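# Slide held gear onto shaft, meshing with neighbour

## Task

The left hand starts out holding a gear a little above the top of a shaft. Lower the gear onto that shaft until it is fully seated and sits perpendicular to the shaft, with its teeth engaged in the teeth of the adjacent gear. Forcing or wedging the gear with too much push counts as failure.

## Robot and tools

Robot: two arms, left_arm and right_arm, each ending in a five-finger hand (left_arm has a left hand, the mirror of the right). Only the left hand matters here; it already grips the gear. Cameras: cam_high (fixed, 896x504), cam_left_wrist and cam_right_wrist (fisheye, 672x504, riding on the hands).

Frames. The scene frame has its origin at table-top height midway between the arms, +z up, +x out over the table, and left_arm on the +y side. Each arm's hand poses, velocities and targets are reported in that arm's own base frame; the bases sit near (-0.025, +0.458, 0) for left_arm and (+0.047, -0.423, 0) for right_arm, turned only slightly. The hand point is a spot 0.05 m in front of the palm; its +z runs along the straight fingers, +y out of the palm, and +x across the palm (toward the thumb on the left hand, away from it on the right). Reported positions may be off by a few centimetres.

The 28-number row. Every motion command is one row of 28 numbers, each in [-1, 1], covering both arms even if one stays still. Order: left_arm dx, dy, dz, rx, ry, rz; then left hand thumb_turn, thumb_bend, index, middle, ring, little, force_limit, speed; then the same fourteen for right_arm. The six pose numbers are an offset, not a pose: they shift the arm's Hand target (the last commanded pose, shown in results) along that arm's base axes, turning about the target's position. Scale: 1.0 equals 0.6 m for dx/dy/dz and 180 degrees for the rotation vector rx/ry/rz. So 1 cm is about 0.0167. All zeros re-requests the current Hand target. The hand numbers are absolute targets: -1 open/straight, +1 closed/curled; force_limit maps -1..+1 to about 0..10 N at the fingertip (15 N for the two thumb motors); speed rises from almost nothing at -1 to full at +0.48 and above. There is no 'no change' value: to keep the grip, resend the exact eight hand numbers last executed for that hand (or, if none sent yet, its hand_measured six plus hand_force_limit and hand_speed). Changing finger targets on the left hand would release the gear.

Tools.
execute_actions(actions, cameras): actions is a list of actions; each action is up to 15 rows, one per 1/30 s step, and a short action repeats its last row to fill 15 steps (0.5 s). Every row in an action is an offset from the Hand target as it was when that action began, so repeating an offset keeps adding. An empty actions list returns pictures and a full status.
move(target, speed, blend, stop_force, zero, blocking, cameras): drives each hand point in a straight line toward target, which is one 28-number row or a list of up to 15 rows, all counted as offsets from the same starting Hand targets. speed is top speed in m/s (0.002 to 3.6, default 0.25; turning up to twice that in rad/s), one value or one per target. blend (m) rounds corners in a list. stop_force (3 to 120 N, one value for both arms) ends an arm's path when its wrist sensor feels that much push against its travel; unreliable while the hand rotates, and leave it off when backing away from a contact. zero (only with stop_force) decides whether the sensor is re-zeroed first. blocking=false returns early (not allowed with stop_force). A move is capped at 10 s.
wait(seconds 0 to 10): lets time run with commands held.
stop(): brakes a running move.
zoom_image(camera, region=[x0,y0,x1,y1] pixels, at most 504 each way): enlarges part of the latest image from cam_high, cam_left_wrist or cam_right_wrist.
show_instructions(): shows the reference images.
zero_wrist_force(arm): subtracts the current wrist reading from later ones.
finished_scene(scene=1): ends the scene for good; the gear must stay seated without the robot.

Results. Each call reports per arm the end_effector_position (m), end_effector_quat_wxyz, velocities, Hand target, joint positions and torques, Wrist force and Wrist torque (N, N m, in the hand's own axes, plus a peak line), and hand_measured, hand_stopped_by (moving, target, force, stalled, fault) and hand_load_n in the six-motor order. A move adds a 'move:' line: done, off_target, moving, held or fault, with limits such as paced or held. done means within 3 mm and 2 degrees; neither done nor off_target says whether contact happened. A lost grip shows as hand_load_n falling near 0. Action results may list intermediate positions.

Cautions. Descend slowly (a few mm/s near the shaft) with a modest stop_force, and back off if force rises; the arm is stiff, so a target just past a firm contact can trigger a fault. A torque fault (wrist joints 24.9 N m) or roughly 150 N of outside force stops the arm for 10 s. The controller clips each step's commanded orientation to 32 degrees from the measured one. Keep the arms apart; contact between them can fail the scene. Don't let the gear drop or anything leave the table. Hand points often settle slightly short of target; resend the gap as an offset. Long holding or straining heats motors; at 85 °C the arm is braked for 30 s or more.

Each tool is called after "Request:" as a command line: name --argument value for each argument, lists and objects as JSON in quotes; but a table of rows of numbers goes row by row, as --pt "numbers of a row", without its own name.

Reference images:

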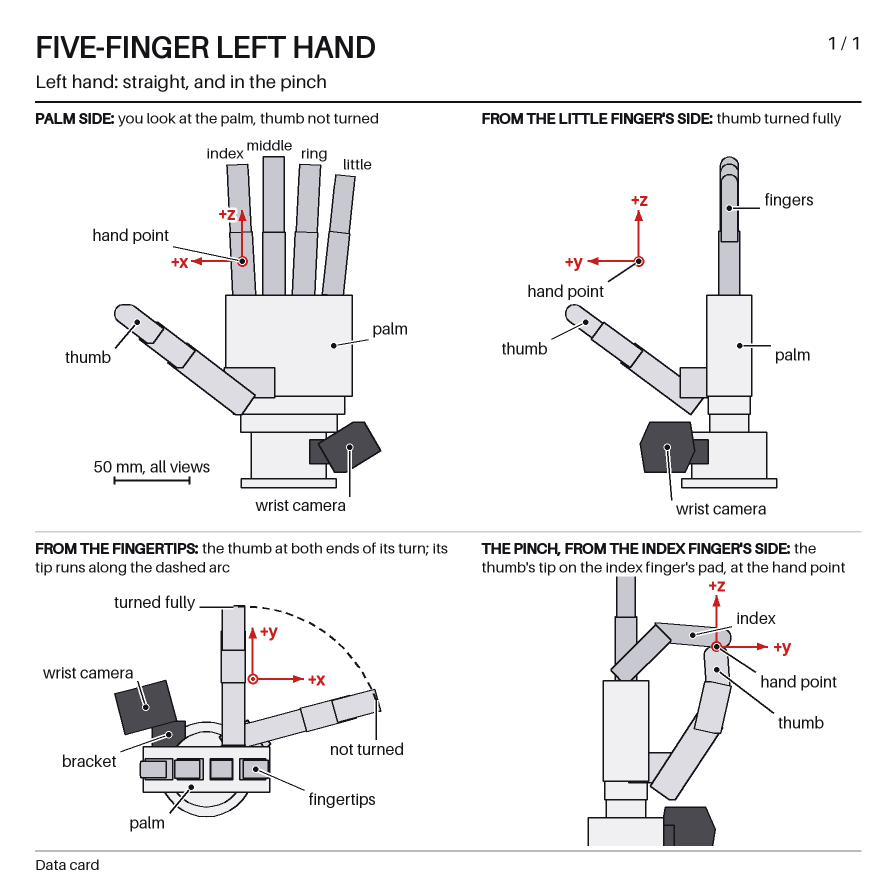

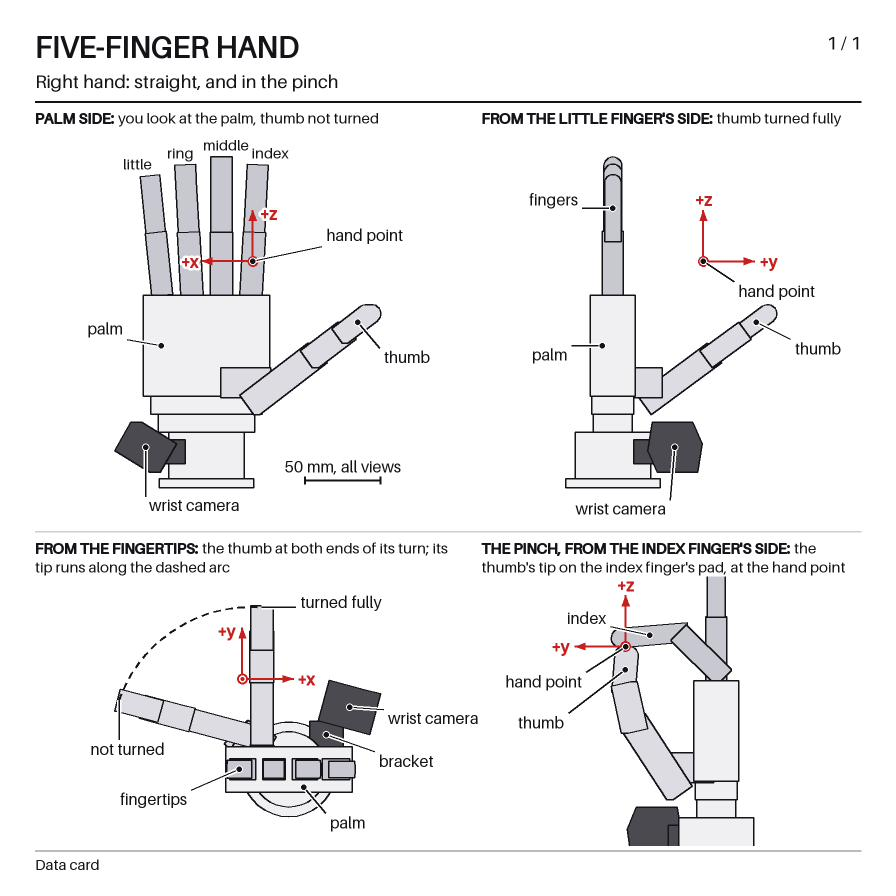

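## Session

Request:
execute_actions --actions '[]'

Scene clock: 0.00 s.
left_arm: end_effector_position=(+0.3964, -0.2275, +0.1653) hand_measured=(+0.922, -0.032, -0.032, -0.040, +1.000, +1.000) hand_load_n=(-1.5, +4.5, +13.0, +11.5, +0.0, +0.0) hand_stopped_by=(target, target, force, force, target, target) hand_force_limit=1.00 hand_speed=-0.90 end_effector_quat_wxyz=(-0.570, +0.787, -0.185, +0.145) | right_arm: end_effector_position=(+0.2703, +0.1221, +0.2094) hand_measured=(-1.000, -1.000, -1.000, -1.000, -1.000, -1.000) hand_load_n=(+0.0, +0.0, +0.0, +0.0, +0.0, +0.0) hand_stopped_by=(target, target, target, target, target, target) hand_force_limit=0.00 hand_speed=-0.80 end_effector_quat_wxyz=(+0.000, +0.000, +1.000, +0.000)
Joint positions: left_arm=[2.427 -1.727 -2.026 -1.582 -3.53 -2.25] | right_arm=[-0.316 -1.723 2.042 1.252 1.571 -1.887]
Joint velocities: within noise
Joint torques (N m): no reading
Motor temperatures (°C): left_arm=[32 30 32 39 36 38] | right_arm=[29 32 29 39 41 37]
Wrist force (N): no reading
Wrist torque (N m): no reading
Wrist force, peak (N): no reading
Hand target: left_arm +0.3964, -0.2275, +0.1653; -0.570, +0.787, -0.185, +0.145 | right_arm +0.2703, +0.1221, +0.2094; +0.000, +0.000, +1.000, +0.000

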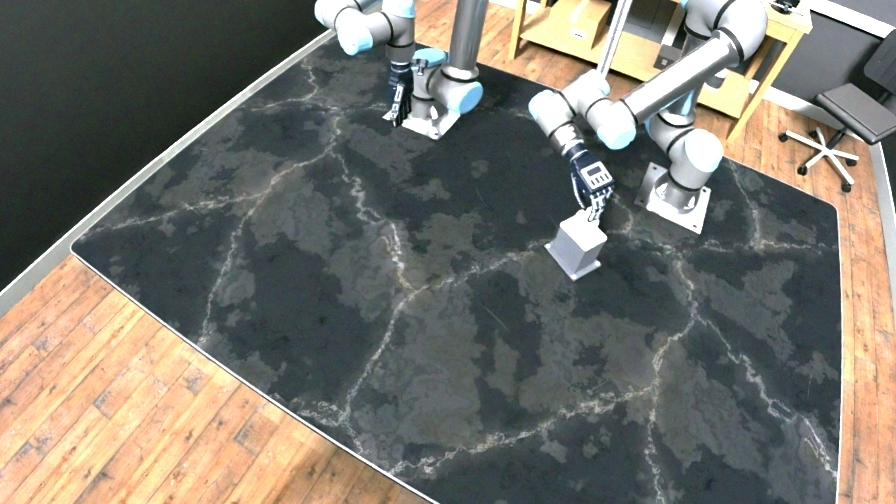

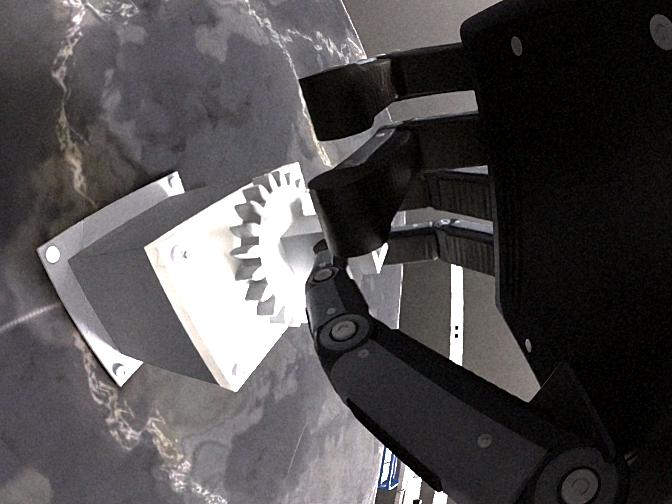

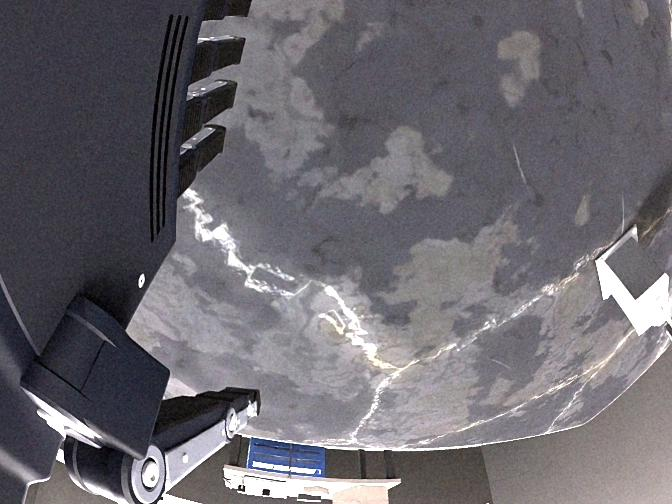

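Request:
zoom_image --camera "cam_left_wrist" --region '[140, 130, 420, 400]'

Request:
zoom_image --camera "cam_high" --region '[520, 140, 650, 290]'

Request:
zoom_image --camera "cam_right_wrist" --region '[560, 200, 672, 360]'

Scaled by 1.800 from the camera's 672x504 image, which has a finer 960x720 frame.

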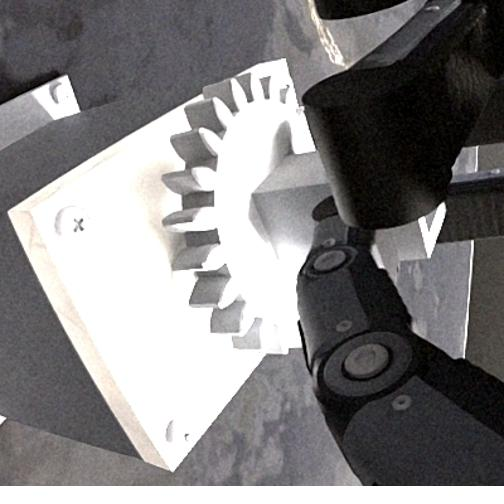

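Scaled by 3.360 from the camera's 896x504 image, which has a finer 1280x720 frame.

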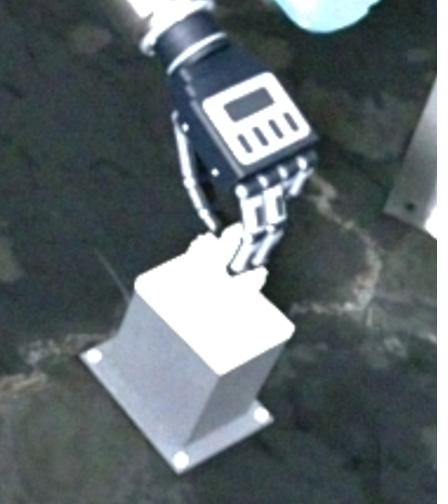

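Scaled by 3.150 from the camera's 672x504 image, which has a finer 960x720 frame.

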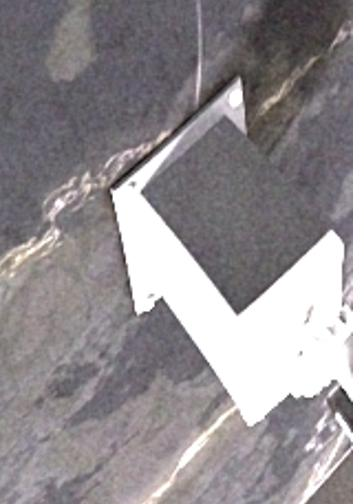

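Request:
zoom_image --camera "cam_high" --region '[550, 190, 620, 260]'

Request:
zoom_image --camera "cam_left_wrist" --region '[220, 150, 400, 340]'

Request:
zoom_image --camera "cam_right_wrist" --region '[622, 280, 672, 360]'

Scaled by 7.200 from the camera's 896x504 image, which has a finer 1280x720 frame.

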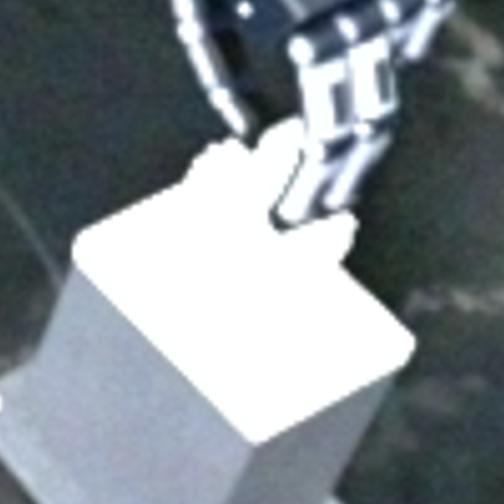

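Scaled by 2.653 from the camera's 672x504 image, which has a finer 960x720 frame.

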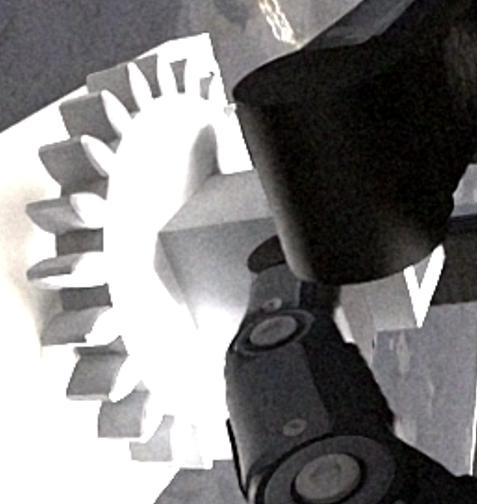

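Scaled by 6.300 from the camera's 672x504 image, which has a finer 960x720 frame.

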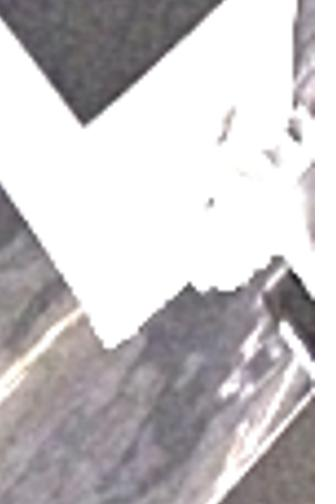

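Request:
move --pt "0 0 0 0 0 0 0.922 -0.032 -0.032 -0.040 1 1 1 -0.9 0.1 0.05 0.15 0 0 -0.5 -1 -1 -1 -1 -1 -1 0 -0.8" --pt "0 0 0 0 0 0 0.922 -0.032 -0.032 -0.040 1 1 1 -0.9 0.217 0.133 0.2 0 0 -0.98 -1 -1 -1 -1 -1 -1 0 -0.8" --pt "0 0 0 0 0 0 0.922 -0.032 -0.032 -0.040 1 1 1 -0.9 0.3 0.5 0.1 -0.170 0.565 -0.706 -1 -1 -1 -1 -1 -1 0 -0.8" --speed 0.5 --blend 0.03 --cameras '["all"]'

Scene clock: 16.07 s.
left_arm: end_effector_position=(+0.3964, -0.2275, +0.1653) hand_measured=(+0.922, -0.032, -0.034, -0.040, +1.000, +1.000) hand_load_n=(-1.5, +4.0, +11.5, +12.0, +0.0, +0.0) hand_stopped_by=(target, target, force, force, target, target) hand_force_limit=1.00 hand_speed=-0.90 end_effector_quat_wxyz=(-0.570, +0.787, -0.185, +0.145) | right_arm: end_effector_position=(+0.4502, +0.4222, +0.2694) hand_measured=(-1.000, -1.000, -1.000, -1.000, -1.000, -1.000) hand_load_n=(+0.0, +0.0, +0.0, +0.0, +0.0, +0.0) hand_stopped_by=(target, target, target, target, target, target) hand_force_limit=0.00 hand_speed=-0.80 end_effector_quat_wxyz=(-0.609, +0.761, +0.125, -0.183) end_effector_velocity=(+0.001, +0.000, -0.001) end_effector_angular_velocity=(+0.002, +0.001, -0.002)
Joint positions: left_arm=[2.427 -1.727 -2.026 -1.582 -3.53 -2.25] | right_arm=[0.157 -0.741 1.163 2.136 0.353 0.684]
Joint velocities: left_arm=[within noise] | right_arm=[-0.001 0.003 0 0.002 -0.002 -0.005]
Joint torques (N m): left_arm=[3.31 32.21 18.94 3.01 1.75 -0.22] | right_arm=[-10.08 -51.91 -18.77 2.05 -2.19 -1.51]
Wrist force (N): left_arm=[0.2 0.0 0.1] | right_arm=[0.4 -0.2 0.7]
Wrist torque (N m): left_arm=[-0.01 -0.02 0.01] | right_arm=[-0.01 -0.07 -0.07]
Wrist force, peak (N): left_arm=[0.0 -0.6 0.5] | right_arm=[1.0 0.2 1.3]
Hand target: left_arm +0.3964, -0.2275, +0.1653; -0.570, +0.787, -0.185, +0.145 | right_arm +0.4503, +0.4221, +0.2694; -0.609, +0.761, +0.125, -0.183
Off the commanded pose: left_arm 0.000 m, 0 deg | right_arm 0.000 m, 0 deg.
move: done; blend cut to 0 m at target 1
camera_calibration:
cam_right_wrist: T_world_to_cam=[[0.228751, -0.121796, -0.965836, 0.20167], [-0.469586, -0.882887, 0.00011803, 0.571746], [-0.852738, 0.453516, -0.259155, 0.377609], [0, 0, 0, 1]] pos_world=[0.544353, 0.358098, 0.292572]

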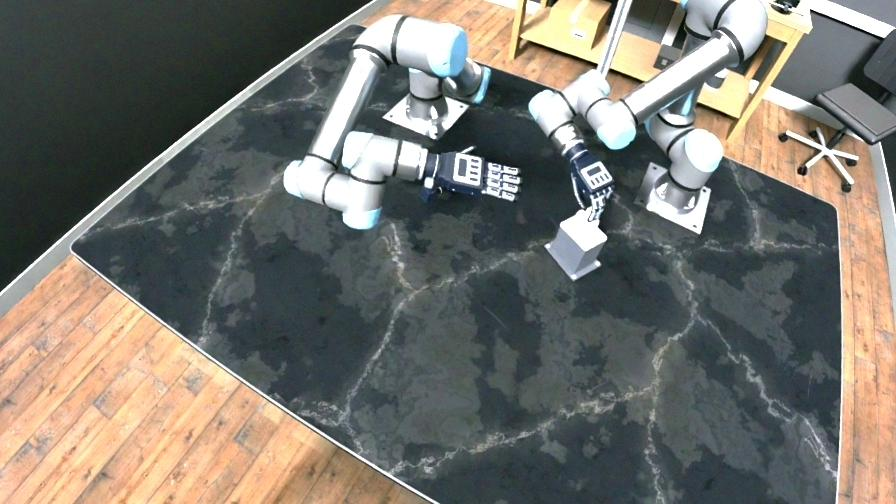

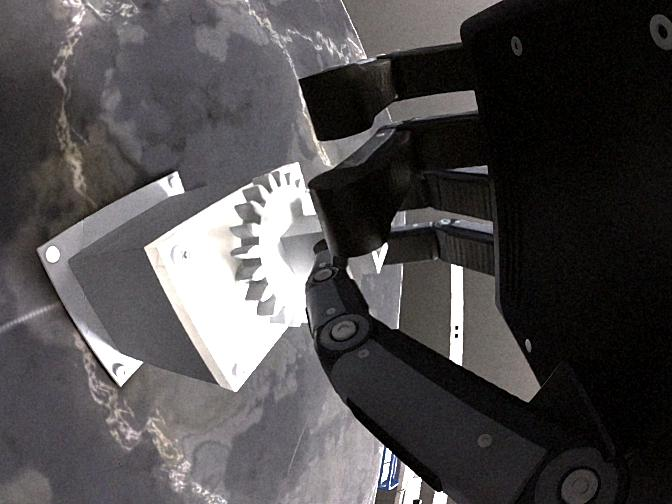

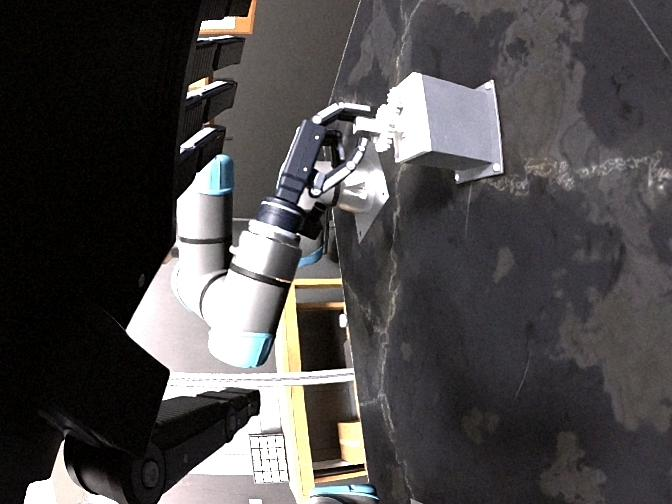

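Request:
zoom_image --camera "cam_right_wrist" --region '[320, 60, 460, 180]'

Scaled by 3.600 from the camera's 672x504 image, which has a finer 960x720 frame.

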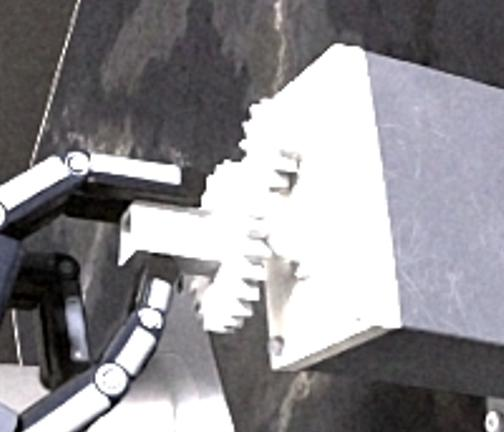

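Request:
move --target '[0,0,0,0,0,0,0.922,-0.032,-0.032,-0.040,1,1,1,-0.9, -0.033,0.297,-0.154,0,0,0,-1,-1,-1,-1,-1,-1,0,-0.8]' --speed 0.2 --cameras '["cam_right_wrist"]'

Request:
zoom_image --camera "cam_right_wrist" --region '[250, 160, 430, 320]'

Scene clock: 18.20 s.
left_arm: end_effector_position=(+0.3964, -0.2275, +0.1653) hand_measured=(+0.922, -0.032, -0.034, -0.040, +1.000, +1.000) hand_load_n=(-1.5, +4.0, +12.0, +12.0, +0.0, +0.0) hand_stopped_by=(target, target, force, force, target, target) hand_force_limit=1.00 hand_speed=-0.90 end_effector_quat_wxyz=(-0.570, +0.787, -0.185, +0.145) | right_arm: end_effector_position=(+0.4304, +0.6003, +0.1770) hand_measured=(-1.000, -1.000, -1.000, -1.000, -1.000, -1.000) hand_load_n=(+0.0, +0.0, +0.0, +0.0, +0.0, +0.0) hand_stopped_by=(target, target, target, target, target, target) hand_force_limit=0.00 hand_speed=-0.80 end_effector_quat_wxyz=(-0.609, +0.761, +0.125, -0.183)
Joint positions: left_arm=[2.427 -1.727 -2.026 -1.582 -3.53 -2.25] | right_arm=[0.429 -0.374 0.507 1.575 0.193 1.56]
Joint torques (N m): left_arm=[4.24 33.45 19.03 3.09 1.94 -0.32] | right_arm=[-10.32 -50.25 -23.82 3.23 -2.8 -1.76]
Wrist force (N): left_arm=[-0.1 0.3 0.1] | right_arm=[0.2 -0.4 0.5]
Wrist torque (N m): left_arm=[0.03 0.02 -0.02] | right_arm=[-0.06 -0.06 -0.03]
Wrist force, peak (N): left_arm=[0.1 0.0 0.6] | right_arm=[0.6 0.4 2.3]
Hand target: left_arm +0.3964, -0.2275, +0.1653; -0.570, +0.787, -0.185, +0.145 | right_arm +0.4305, +0.6003, +0.1770; -0.609, +0.761, +0.125, -0.183
Off the commanded pose: left_arm 0.000 m, 0 deg | right_arm 0.000 m, 0 deg.
move: done
camera_calibration:
cam_right_wrist: T_world_to_cam=[[0.228789, -0.121746, -0.965833, 0.138613], [-0.469687, -0.882833, 0.000022931, 0.719833], [-0.852672, 0.453634, -0.259165, 0.255866], [0, 0, 0, 1]] pos_world=[0.524553, 0.536298, 0.200172]
Images, in order (width x height): cam_right_wrist 672x504.

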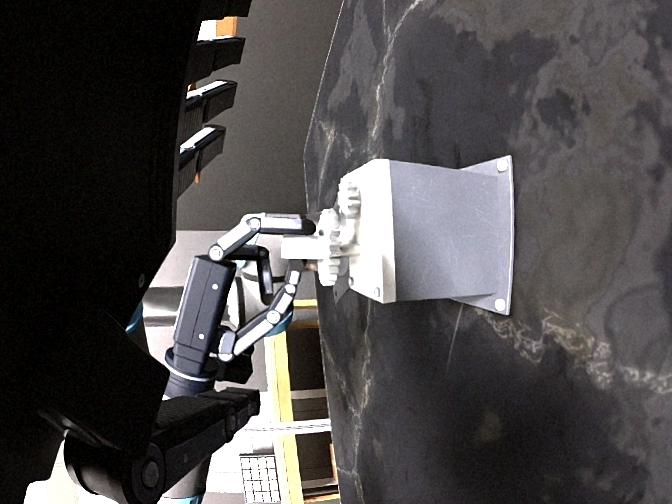

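Scaled by 2.800 from the camera's 672x504 image, which has a finer 960x720 frame.

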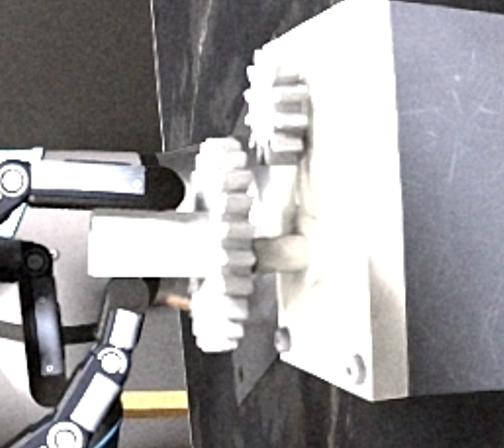

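Request:
zoom_image --camera "cam_right_wrist" --region '[280, 195, 380, 295]'

Scaled by 5.040 from the camera's 672x504 image, which has a finer 960x720 frame.

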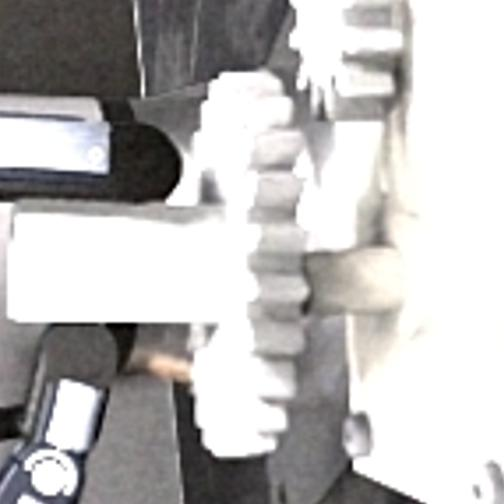

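Request:
move --target '[0,0,0,0,0,0,0.922,-0.032,-0.032,-0.040,1,1,1,-0.9, -0.024,0.012,-0.0667,0.0392,0.0736,0,-1,-1,-1,-1,-1,-1,0,-0.8]' --speed 0.15 --cameras '["cam_right_wrist"]'

Request:
zoom_image --camera "cam_right_wrist" --region '[280, 190, 400, 310]'

Scene clock: 22.07 s.
left_arm: end_effector_position=(+0.3964, -0.2275, +0.1653) hand_measured=(+0.922, -0.032, -0.034, -0.040, +1.000, +1.000) hand_load_n=(-1.5, +4.0, +12.0, +12.0, +0.0, +0.0) hand_stopped_by=(target, target, force, force, target, target) hand_force_limit=1.00 hand_speed=-0.90 end_effector_quat_wxyz=(-0.570, +0.787, -0.185, +0.145) | right_arm: end_effector_position=(+0.4159, +0.6079, +0.1370) hand_measured=(-1.000, -1.000, -1.000, -1.000, -1.000, -1.000) hand_load_n=(-0.5, -0.5, +0.0, +0.0, +0.0, +0.0) hand_stopped_by=(target, target, target, target, target, target) hand_force_limit=0.00 hand_speed=-0.80 end_effector_quat_wxyz=(+0.658, -0.709, -0.055, +0.247)
Joint positions: left_arm=[2.427 -1.727 -2.026 -1.582 -3.53 -2.25] | right_arm=[0.425 -0.329 0.805 1.857 0.017 1.091]
Joint torques (N m): left_arm=[5.56 34.74 19.57 3.09 2.15 -0.38] | right_arm=[11.98 -53.42 -22.27 1.33 -2.32 -0.35]
Wrist force (N): left_arm=[0.0 -0.2 0.1] | right_arm=[0.2 0.3 0.2]
Wrist torque (N m): left_arm=[-0.04 0.01 0.00] | right_arm=[0.07 -0.06 -0.12]
Wrist force, peak (N): left_arm=[0.2 0.4 0.4] | right_arm=[0.1 -1.4 0.5]
Hand target: left_arm +0.3964, -0.2275, +0.1653; -0.570, +0.787, -0.185, +0.145 | right_arm +0.4161, +0.6075, +0.1370; +0.665, -0.696, -0.065, +0.262
Off the commanded pose: left_arm 0.000 m, 0 deg | right_arm 0.000 m, 3 deg.
move: off_target (right_arm)
camera_calibration:
cam_right_wrist: T_world_to_cam=[[0.0139215, -0.0310953, -0.999419, 0.143125], [-0.497864, -0.867023, 0.0200409, 0.719013], [-0.867143, 0.497296, -0.0275515, 0.177414], [0, 0, 0, 1]] pos_world=[0.509822, 0.539624, 0.133521]
Images, in order (width x height): cam_right_wrist 672x504.

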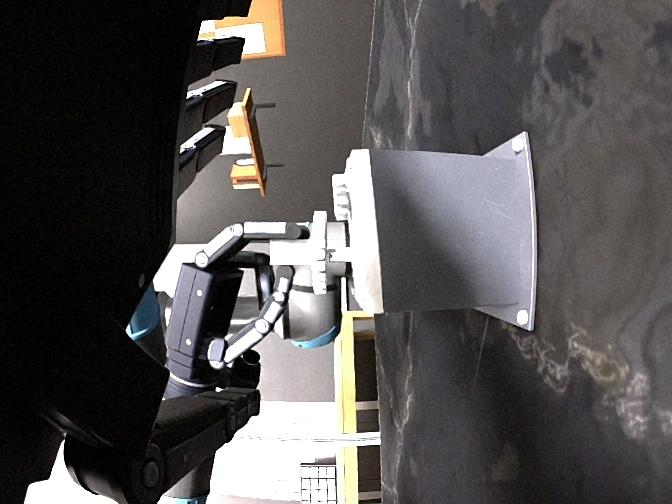

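Scaled by 4.200 from the camera's 672x504 image, which has a finer 960x720 frame.

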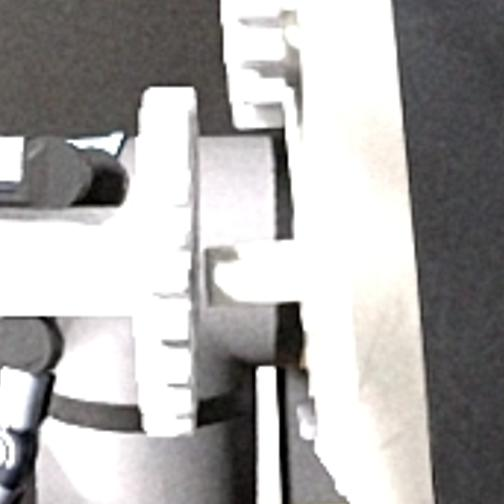

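Request:
move --target '[-0.00194,-0.0035,0.0067,0,0,0,0.922,-0.032,-0.032,-0.040,1,1,1,-0.9, 0,0,0,0,0,0,-1,-1,-1,-1,-1,-1,0,-0.8]' --speed 0.05 --cameras '["cam_right_wrist"]'

Request:
zoom_image --camera "cam_right_wrist" --region '[300, 200, 380, 280]'

Scene clock: 27.17 s.
left_arm: end_effector_position=(+0.3952, -0.2297, +0.1694) hand_measured=(+0.922, -0.032, -0.034, -0.040, +1.000, +1.000) hand_load_n=(-1.5, +4.0, +12.0, +12.0, +0.0, +0.0) hand_stopped_by=(target, target, force, force, target, target) hand_force_limit=1.00 hand_speed=-0.90 end_effector_quat_wxyz=(-0.570, +0.787, -0.185, +0.145) | right_arm: end_effector_position=(+0.4159, +0.6079, +0.1369) hand_measured=(-1.000, -1.000, -1.000, -1.000, -1.000, -1.000) hand_load_n=(+0.0, +0.0, +0.0, +0.0, +0.0, +0.0) hand_stopped_by=(target, target, target, target, target, target) hand_force_limit=0.00 hand_speed=-0.80 end_effector_quat_wxyz=(+0.658, -0.709, -0.055, +0.247)
Joint positions: left_arm=[2.422 -1.724 -2.015 -1.606 -3.533 -2.26] | right_arm=[0.425 -0.329 0.805 1.858 0.016 1.091]
Joint torques (N m): left_arm=[-5.2 27.04 13.14 3.21 -0.37 -0.85] | right_arm=[12.21 -49.82 -22.04 1.88 -2.45 -1.6]
Wrist force (N): left_arm=[0.1 -0.2 0.1] | right_arm=[0.1 0.2 0.4]
Wrist torque (N m): left_arm=[-0.04 0.00 0.01] | right_arm=[0.04 -0.04 -0.12]
Wrist force, peak (N): left_arm=[-0.1 -0.6 0.1] | right_arm=[0.2 0.2 0.6]
Hand target: left_arm +0.3952, -0.2296, +0.1693; -0.570, +0.787, -0.185, +0.145 | right_arm +0.4159, +0.6079, +0.1369; +0.658, -0.709, -0.055, +0.247 (not the last commanded pose)
Off the commanded pose: left_arm 0.000 m, 0 deg | right_arm 0.000 m, 3 deg.
move: off_target (right_arm)
camera_calibration:
cam_right_wrist: T_world_to_cam=[[0.0139702, -0.0310098, -0.999421, 0.142955], [-0.497863, -0.867026, 0.0199427, 0.719029], [-0.867143, 0.497297, -0.0275512, 0.177411], [0, 0, 0, 1]] pos_world=[0.509822, 0.539624, 0.133421]
Images, in order (width x height): cam_right_wrist 672x504.

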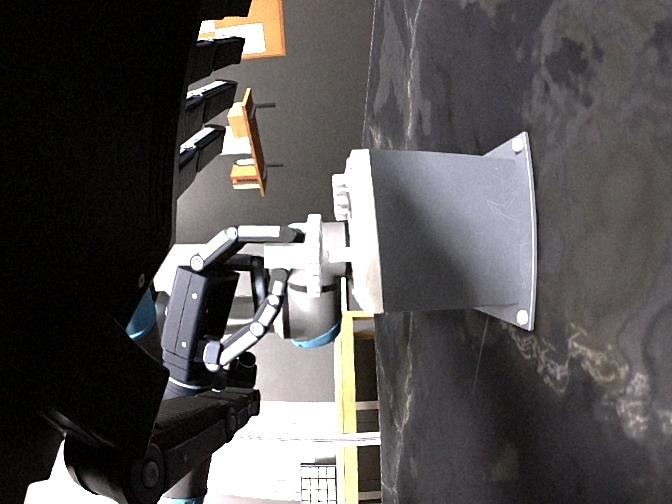

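Scaled by 6.300 from the camera's 672x504 image, which has a finer 960x720 frame.

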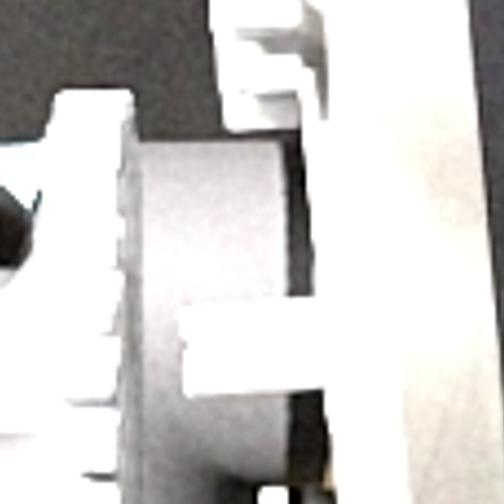

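Request:
zoom_image --camera "cam_right_wrist" --region '[260, 200, 370, 310]'

Scaled by 4.582 from the camera's 672x504 image, which has a finer 960x720 frame.

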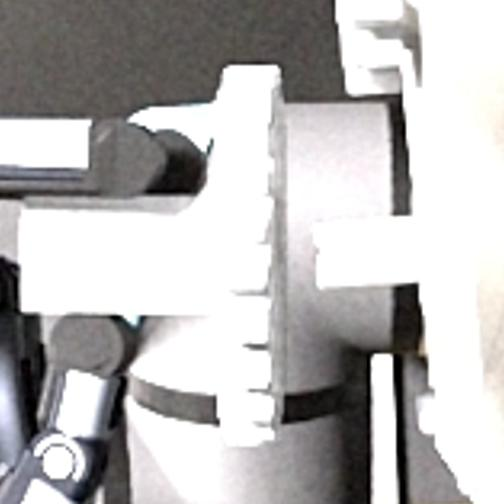

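Request:
move --pt "0 0 0 0 0 0 0.922 -0.032 -0.032 -0.040 1 1 1 -0.9 0 0 0 0 0 0 1 -1 -1 -1 -1 -1 0 0.3" --pt "0 0 0 0 0 0 0.922 -0.032 -0.032 -0.040 1 1 1 -0.9 -0.103 -0.092 0 0 0 -0.222 1 -1 -1 -1 -1 -1 0 0.3" --speed 0.15 --cameras '["cam_right_wrist","cam_high"]'

Request:
zoom_image --camera "cam_right_wrist" --region '[260, 200, 370, 310]'

Scene clock: 32.43 s.
left_arm: end_effector_position=(+0.3952, -0.2296, +0.1693) hand_measured=(+0.922, -0.032, -0.034, -0.040, +1.000, +1.000) hand_load_n=(-1.0, +4.5, +11.5, +12.0, +0.0, +0.0) hand_stopped_by=(target, target, force, force, target, target) hand_force_limit=1.00 hand_speed=-0.90 end_effector_quat_wxyz=(-0.570, +0.787, -0.185, +0.145) | right_arm: end_effector_position=(+0.3540, +0.5528, +0.1370) hand_measured=(+1.000, -1.000, -1.000, -1.000, -1.000, -1.000) hand_load_n=(+0.0, +0.0, +0.0, +0.0, +0.0, +0.0) hand_stopped_by=(target, target, target, target, target, target) hand_force_limit=0.00 hand_speed=0.30 end_effector_quat_wxyz=(+0.703, -0.685, +0.191, +0.008)
Joint positions: left_arm=[2.422 -1.724 -2.015 -1.606 -3.533 -2.26] | right_arm=[0.429 -0.78 2.027 1.913 -0.69 0.268]
Joint torques (N m): left_arm=[8.04 22.85 11.1 2.94 2.47 2.15] | right_arm=[-9.42 -30.97 -4.1 -1.03 -0.84 -0.3]
Wrist force (N): left_arm=[-0.2 -0.3 -0.1] | right_arm=[0.0 0.1 0.4]
Wrist torque (N m): left_arm=[-0.03 0.03 0.00] | right_arm=[0.03 -0.05 -0.14]
Wrist force, peak (N): left_arm=[0.2 0.1 0.6] | right_arm=[0.2 -0.3 0.9]
Hand target: left_arm +0.3952, -0.2296, +0.1693; -0.570, +0.787, -0.185, +0.145 | right_arm +0.3541, +0.5527, +0.1369; +0.703, -0.685, +0.191, +0.007
Off the commanded pose: left_arm 0.000 m, 0 deg | right_arm 0.000 m, 0 deg.
move: done
camera_calibration:
cam_right_wrist: T_world_to_cam=[[-0.00923285, -0.0326499, -0.999424, 0.151341], [-0.938355, -0.345098, 0.0199426, 0.507869], [-0.34555, 0.937999, -0.027451, -0.277064], [0, 0, 0, 1]] pos_world=[0.382219, 0.440091, 0.13352]
Images, in order (width x height): cam_high 896x504, cam_right_wrist 672x504.

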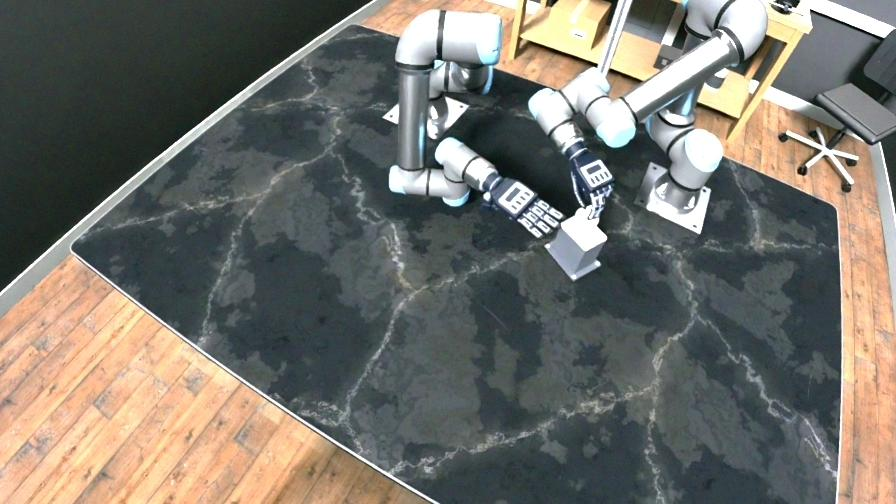

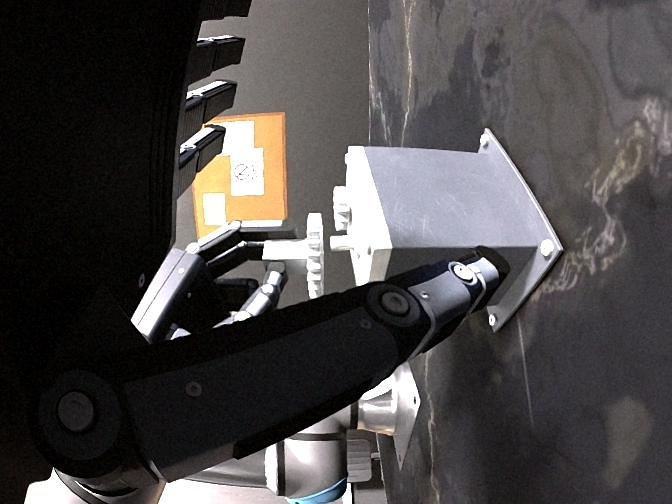

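Scaled by 4.582 from the camera's 672x504 image, which has a finer 960x720 frame.

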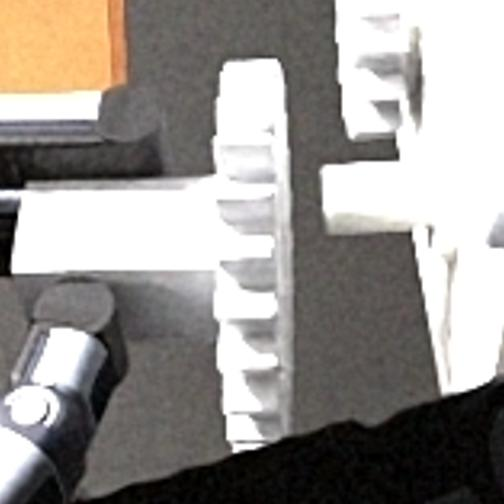

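Request:
move --target '[0,0,0,0,0,0,0.922,-0.032,-0.032,-0.040,1,1,1,-0.9, 0,0,0,0,0,0,0.3,-1,-1,-1,-1,-1,0,0.3]' --speed 0.15 --cameras '["cam_right_wrist"]'

Request:
zoom_image --camera "cam_right_wrist" --region '[250, 190, 380, 320]'

Request:
zoom_image --camera "cam_right_wrist" --region '[300, 200, 370, 270]'

Scene clock: 33.53 s.
left_arm: end_effector_position=(+0.3952, -0.2296, +0.1693) hand_measured=(+0.922, -0.032, -0.034, -0.040, +1.000, +1.000) hand_load_n=(-1.5, +4.0, +12.0, +11.5, +0.0, +0.0) hand_stopped_by=(target, target, force, force, target, target) hand_force_limit=1.00 hand_speed=-0.90 end_effector_quat_wxyz=(-0.570, +0.787, -0.185, +0.145) | right_arm: end_effector_position=(+0.3541, +0.5527, +0.1369) hand_measured=(+0.300, -1.000, -1.000, -1.000, -1.000, -1.000) hand_load_n=(+0.0, +0.0, +0.0, +0.0, +0.0, +0.0) hand_stopped_by=(target, target, target, target, target, target) hand_force_limit=0.00 hand_speed=0.30 end_effector_quat_wxyz=(+0.703, -0.685, +0.191, +0.007)
Joint positions: left_arm=[2.422 -1.724 -2.015 -1.606 -3.533 -2.26] | right_arm=[0.429 -0.78 2.027 1.913 -0.69 0.268]
Joint torques (N m): left_arm=[8.28 23.49 11.64 2.99 2.55 2.14] | right_arm=[-10.33 -30.69 -0.03 -1.44 -1.02 -1.52]
Wrist force (N): left_arm=[0.0 0.0 -0.2] | right_arm=[0.2 0.1 0.3]
Wrist torque (N m): left_arm=[0.01 0.00 0.00] | right_arm=[0.04 -0.07 -0.13]
Wrist force, peak (N): left_arm=[0.3 0.3 0.4] | right_arm=[0.0 -0.1 0.7]
Hand target: left_arm +0.3952, -0.2296, +0.1693; -0.570, +0.787, -0.185, +0.145 | right_arm +0.3541, +0.5527, +0.1369; +0.703, -0.685, +0.191, +0.007
Off the commanded pose: left_arm 0.000 m, 0 deg | right_arm 0.000 m, 0 deg.
move: done
camera_calibration:
cam_right_wrist: T_world_to_cam=[[-0.00920833, -0.0327409, -0.999421, 0.15127], [-0.938465, -0.344799, 0.0199423, 0.507841], [-0.345252, 0.938105, -0.0275512, -0.277086], [0, 0, 0, 1]] pos_world=[0.382319, 0.439991, 0.133421]
Images, in order (width x height): cam_right_wrist 672x504.

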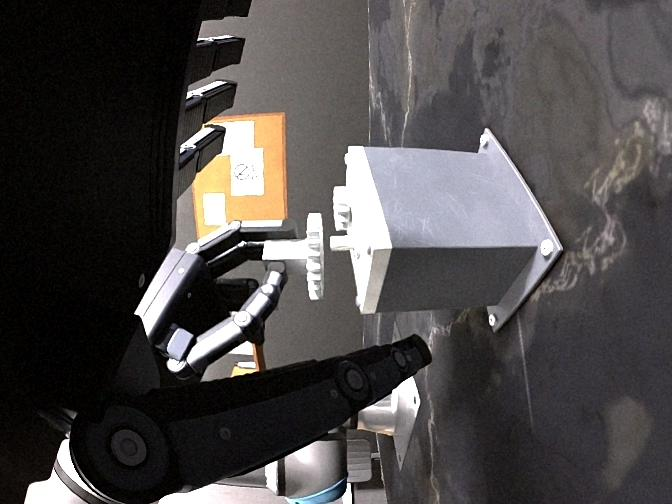

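Scaled by 3.877 from the camera's 672x504 image, which has a finer 960x720 frame.

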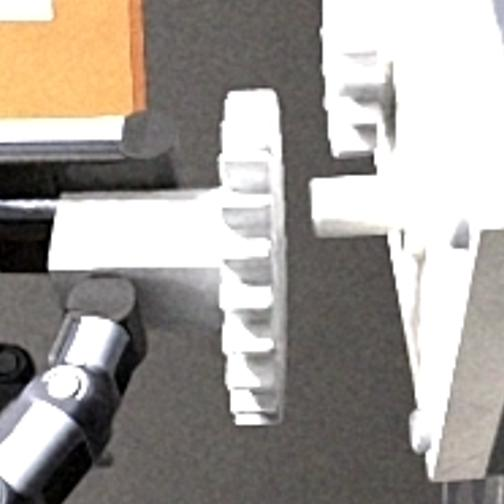

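Scaled by 7.200 from the camera's 672x504 image, which has a finer 960x720 frame.

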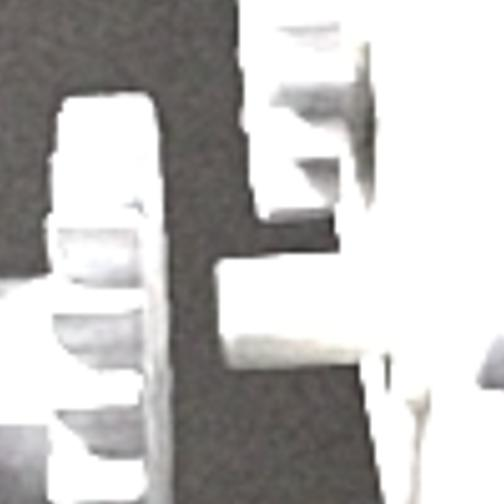

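Request:
move --target '[0.0187,-0.0095,0,0,0,0,0.922,-0.032,-0.032,-0.040,1,1,1,-0.9, 0,0,0,0,0,0,0.3,-1,-1,-1,-1,-1,0,0.3]' --speed 0.08 --cameras '["cam_right_wrist", "cam_left_wrist"]'

Request:
zoom_image --camera "cam_right_wrist" --region '[250, 190, 380, 320]'

Request:
zoom_image --camera "cam_right_wrist" --region '[300, 200, 370, 270]'

Request:
zoom_image --camera "cam_right_wrist" --region '[255, 190, 345, 280]'

Scene clock: 36.00 s.
left_arm: end_effector_position=(+0.4066, -0.2354, +0.1693) hand_measured=(+0.922, -0.032, -0.034, -0.040, +1.000, +1.000) hand_load_n=(-1.5, +4.0, +12.0, +12.0, +0.0, +0.0) hand_stopped_by=(target, target, force, force, target, target) hand_force_limit=1.00 hand_speed=-0.90 end_effector_quat_wxyz=(-0.570, +0.787, -0.185, +0.145) | right_arm: end_effector_position=(+0.3541, +0.5527, +0.1369) hand_measured=(+0.300, -1.000, -1.000, -1.000, -1.000, -1.000) hand_load_n=(+0.0, +0.0, +0.0, +0.0, +0.0, +0.0) hand_stopped_by=(target, target, target, target, target, target) hand_force_limit=0.00 hand_speed=0.30 end_effector_quat_wxyz=(+0.703, -0.685, +0.191, +0.007)
Joint positions: left_arm=[2.429 -1.749 -1.988 -1.595 -3.529 -2.246] | right_arm=[0.429 -0.78 2.027 1.913 -0.69 0.268]
Joint torques (N m): left_arm=[0.35 37.79 10.32 1.46 2.07 -0.29] | right_arm=[-10.27 -31.11 -1.68 -0.93 -0.21 -1.52]
Wrist force (N): left_arm=[0.1 0.0 -0.1] | right_arm=[0.1 -0.2 0.6]
Wrist torque (N m): left_arm=[0.01 -0.01 -0.10] | right_arm=[-0.02 -0.06 -0.14]
Wrist force, peak (N): left_arm=[-0.4 -0.5 0.1] | right_arm=[0.1 -0.2 0.6]
Hand target: left_arm +0.4064, -0.2353, +0.1693; -0.570, +0.787, -0.185, +0.145 | right_arm +0.3541, +0.5527, +0.1369; +0.703, -0.685, +0.191, +0.007
Off the commanded pose: left_arm 0.000 m, 0 deg | right_arm 0.000 m, 0 deg.
move: done
camera_calibration:
cam_left_wrist: T_world_to_cam=[[0.370146, 0.16768, 0.913715, -0.262664], [0.541903, -0.837864, -0.065765, -0.399671], [0.754541, 0.519488, -0.400998, -0.0033811], [0, 0, 0, 1]] pos_world=[0.316358, -0.28907, 0.212359]
cam_right_wrist: T_world_to_cam=[[-0.00920833, -0.0327409, -0.999421, 0.15127], [-0.938465, -0.344799, 0.0199423, 0.507841], [-0.345252, 0.938105, -0.0275512, -0.277086], [0, 0, 0, 1]] pos_world=[0.382319, 0.439991, 0.133421]
Images, in order (width x height): cam_left_wrist 672x504, cam_right_wrist 672x504.

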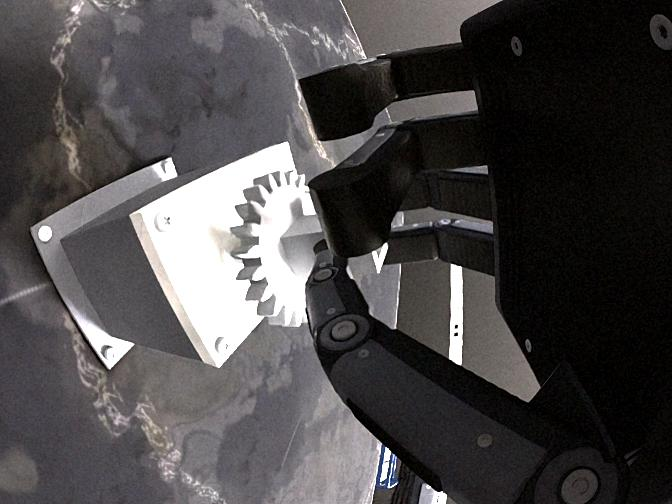

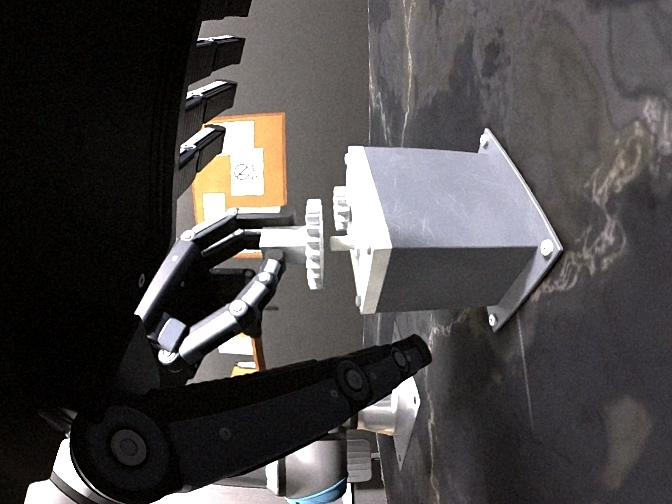

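Scaled by 3.877 from the camera's 672x504 image, which has a finer 960x720 frame.

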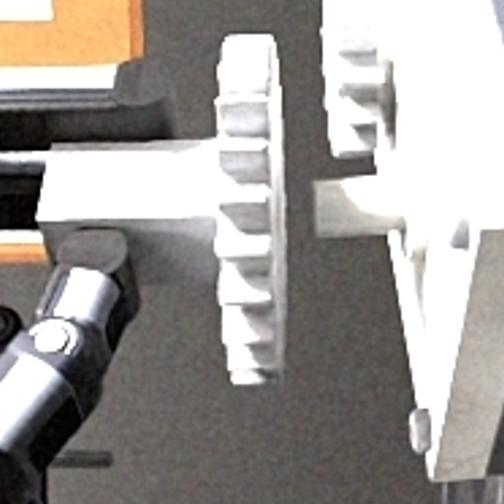

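Scaled by 7.200 from the camera's 672x504 image, which has a finer 960x720 frame.

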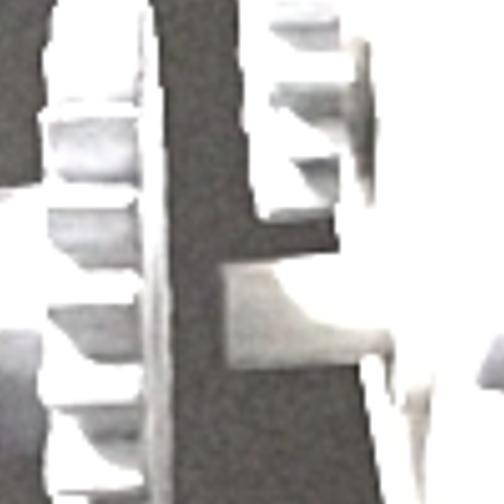

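Scaled by 5.600 from the camera's 672x504 image, which has a finer 960x720 frame.

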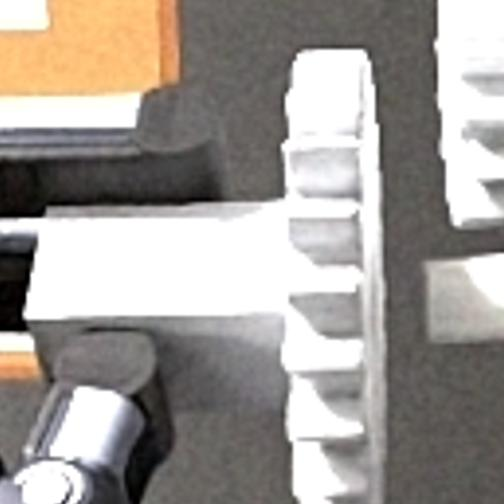

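Request:
zoom_image --camera "cam_right_wrist" --region '[322, 226, 362, 266]'

Request:
zoom_image --camera "cam_right_wrist" --region '[255, 215, 315, 275]'

Scaled by 12.600 from the camera's 672x504 image, which has a finer 960x720 frame.

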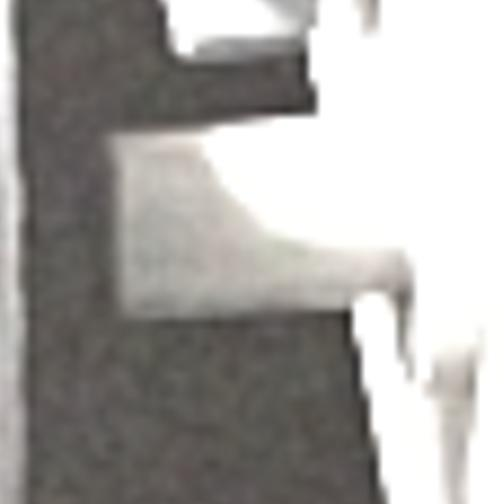

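Scaled by 8.400 from the camera's 672x504 image, which has a finer 960x720 frame.

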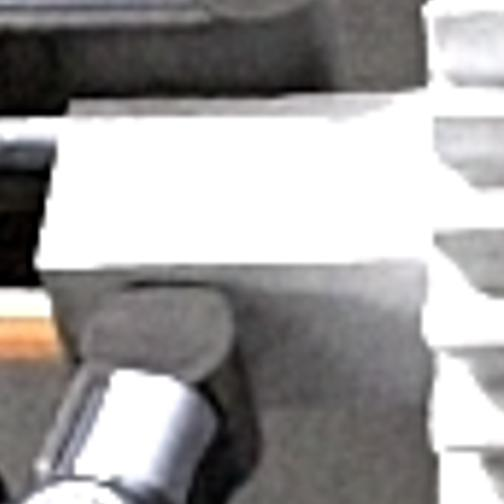

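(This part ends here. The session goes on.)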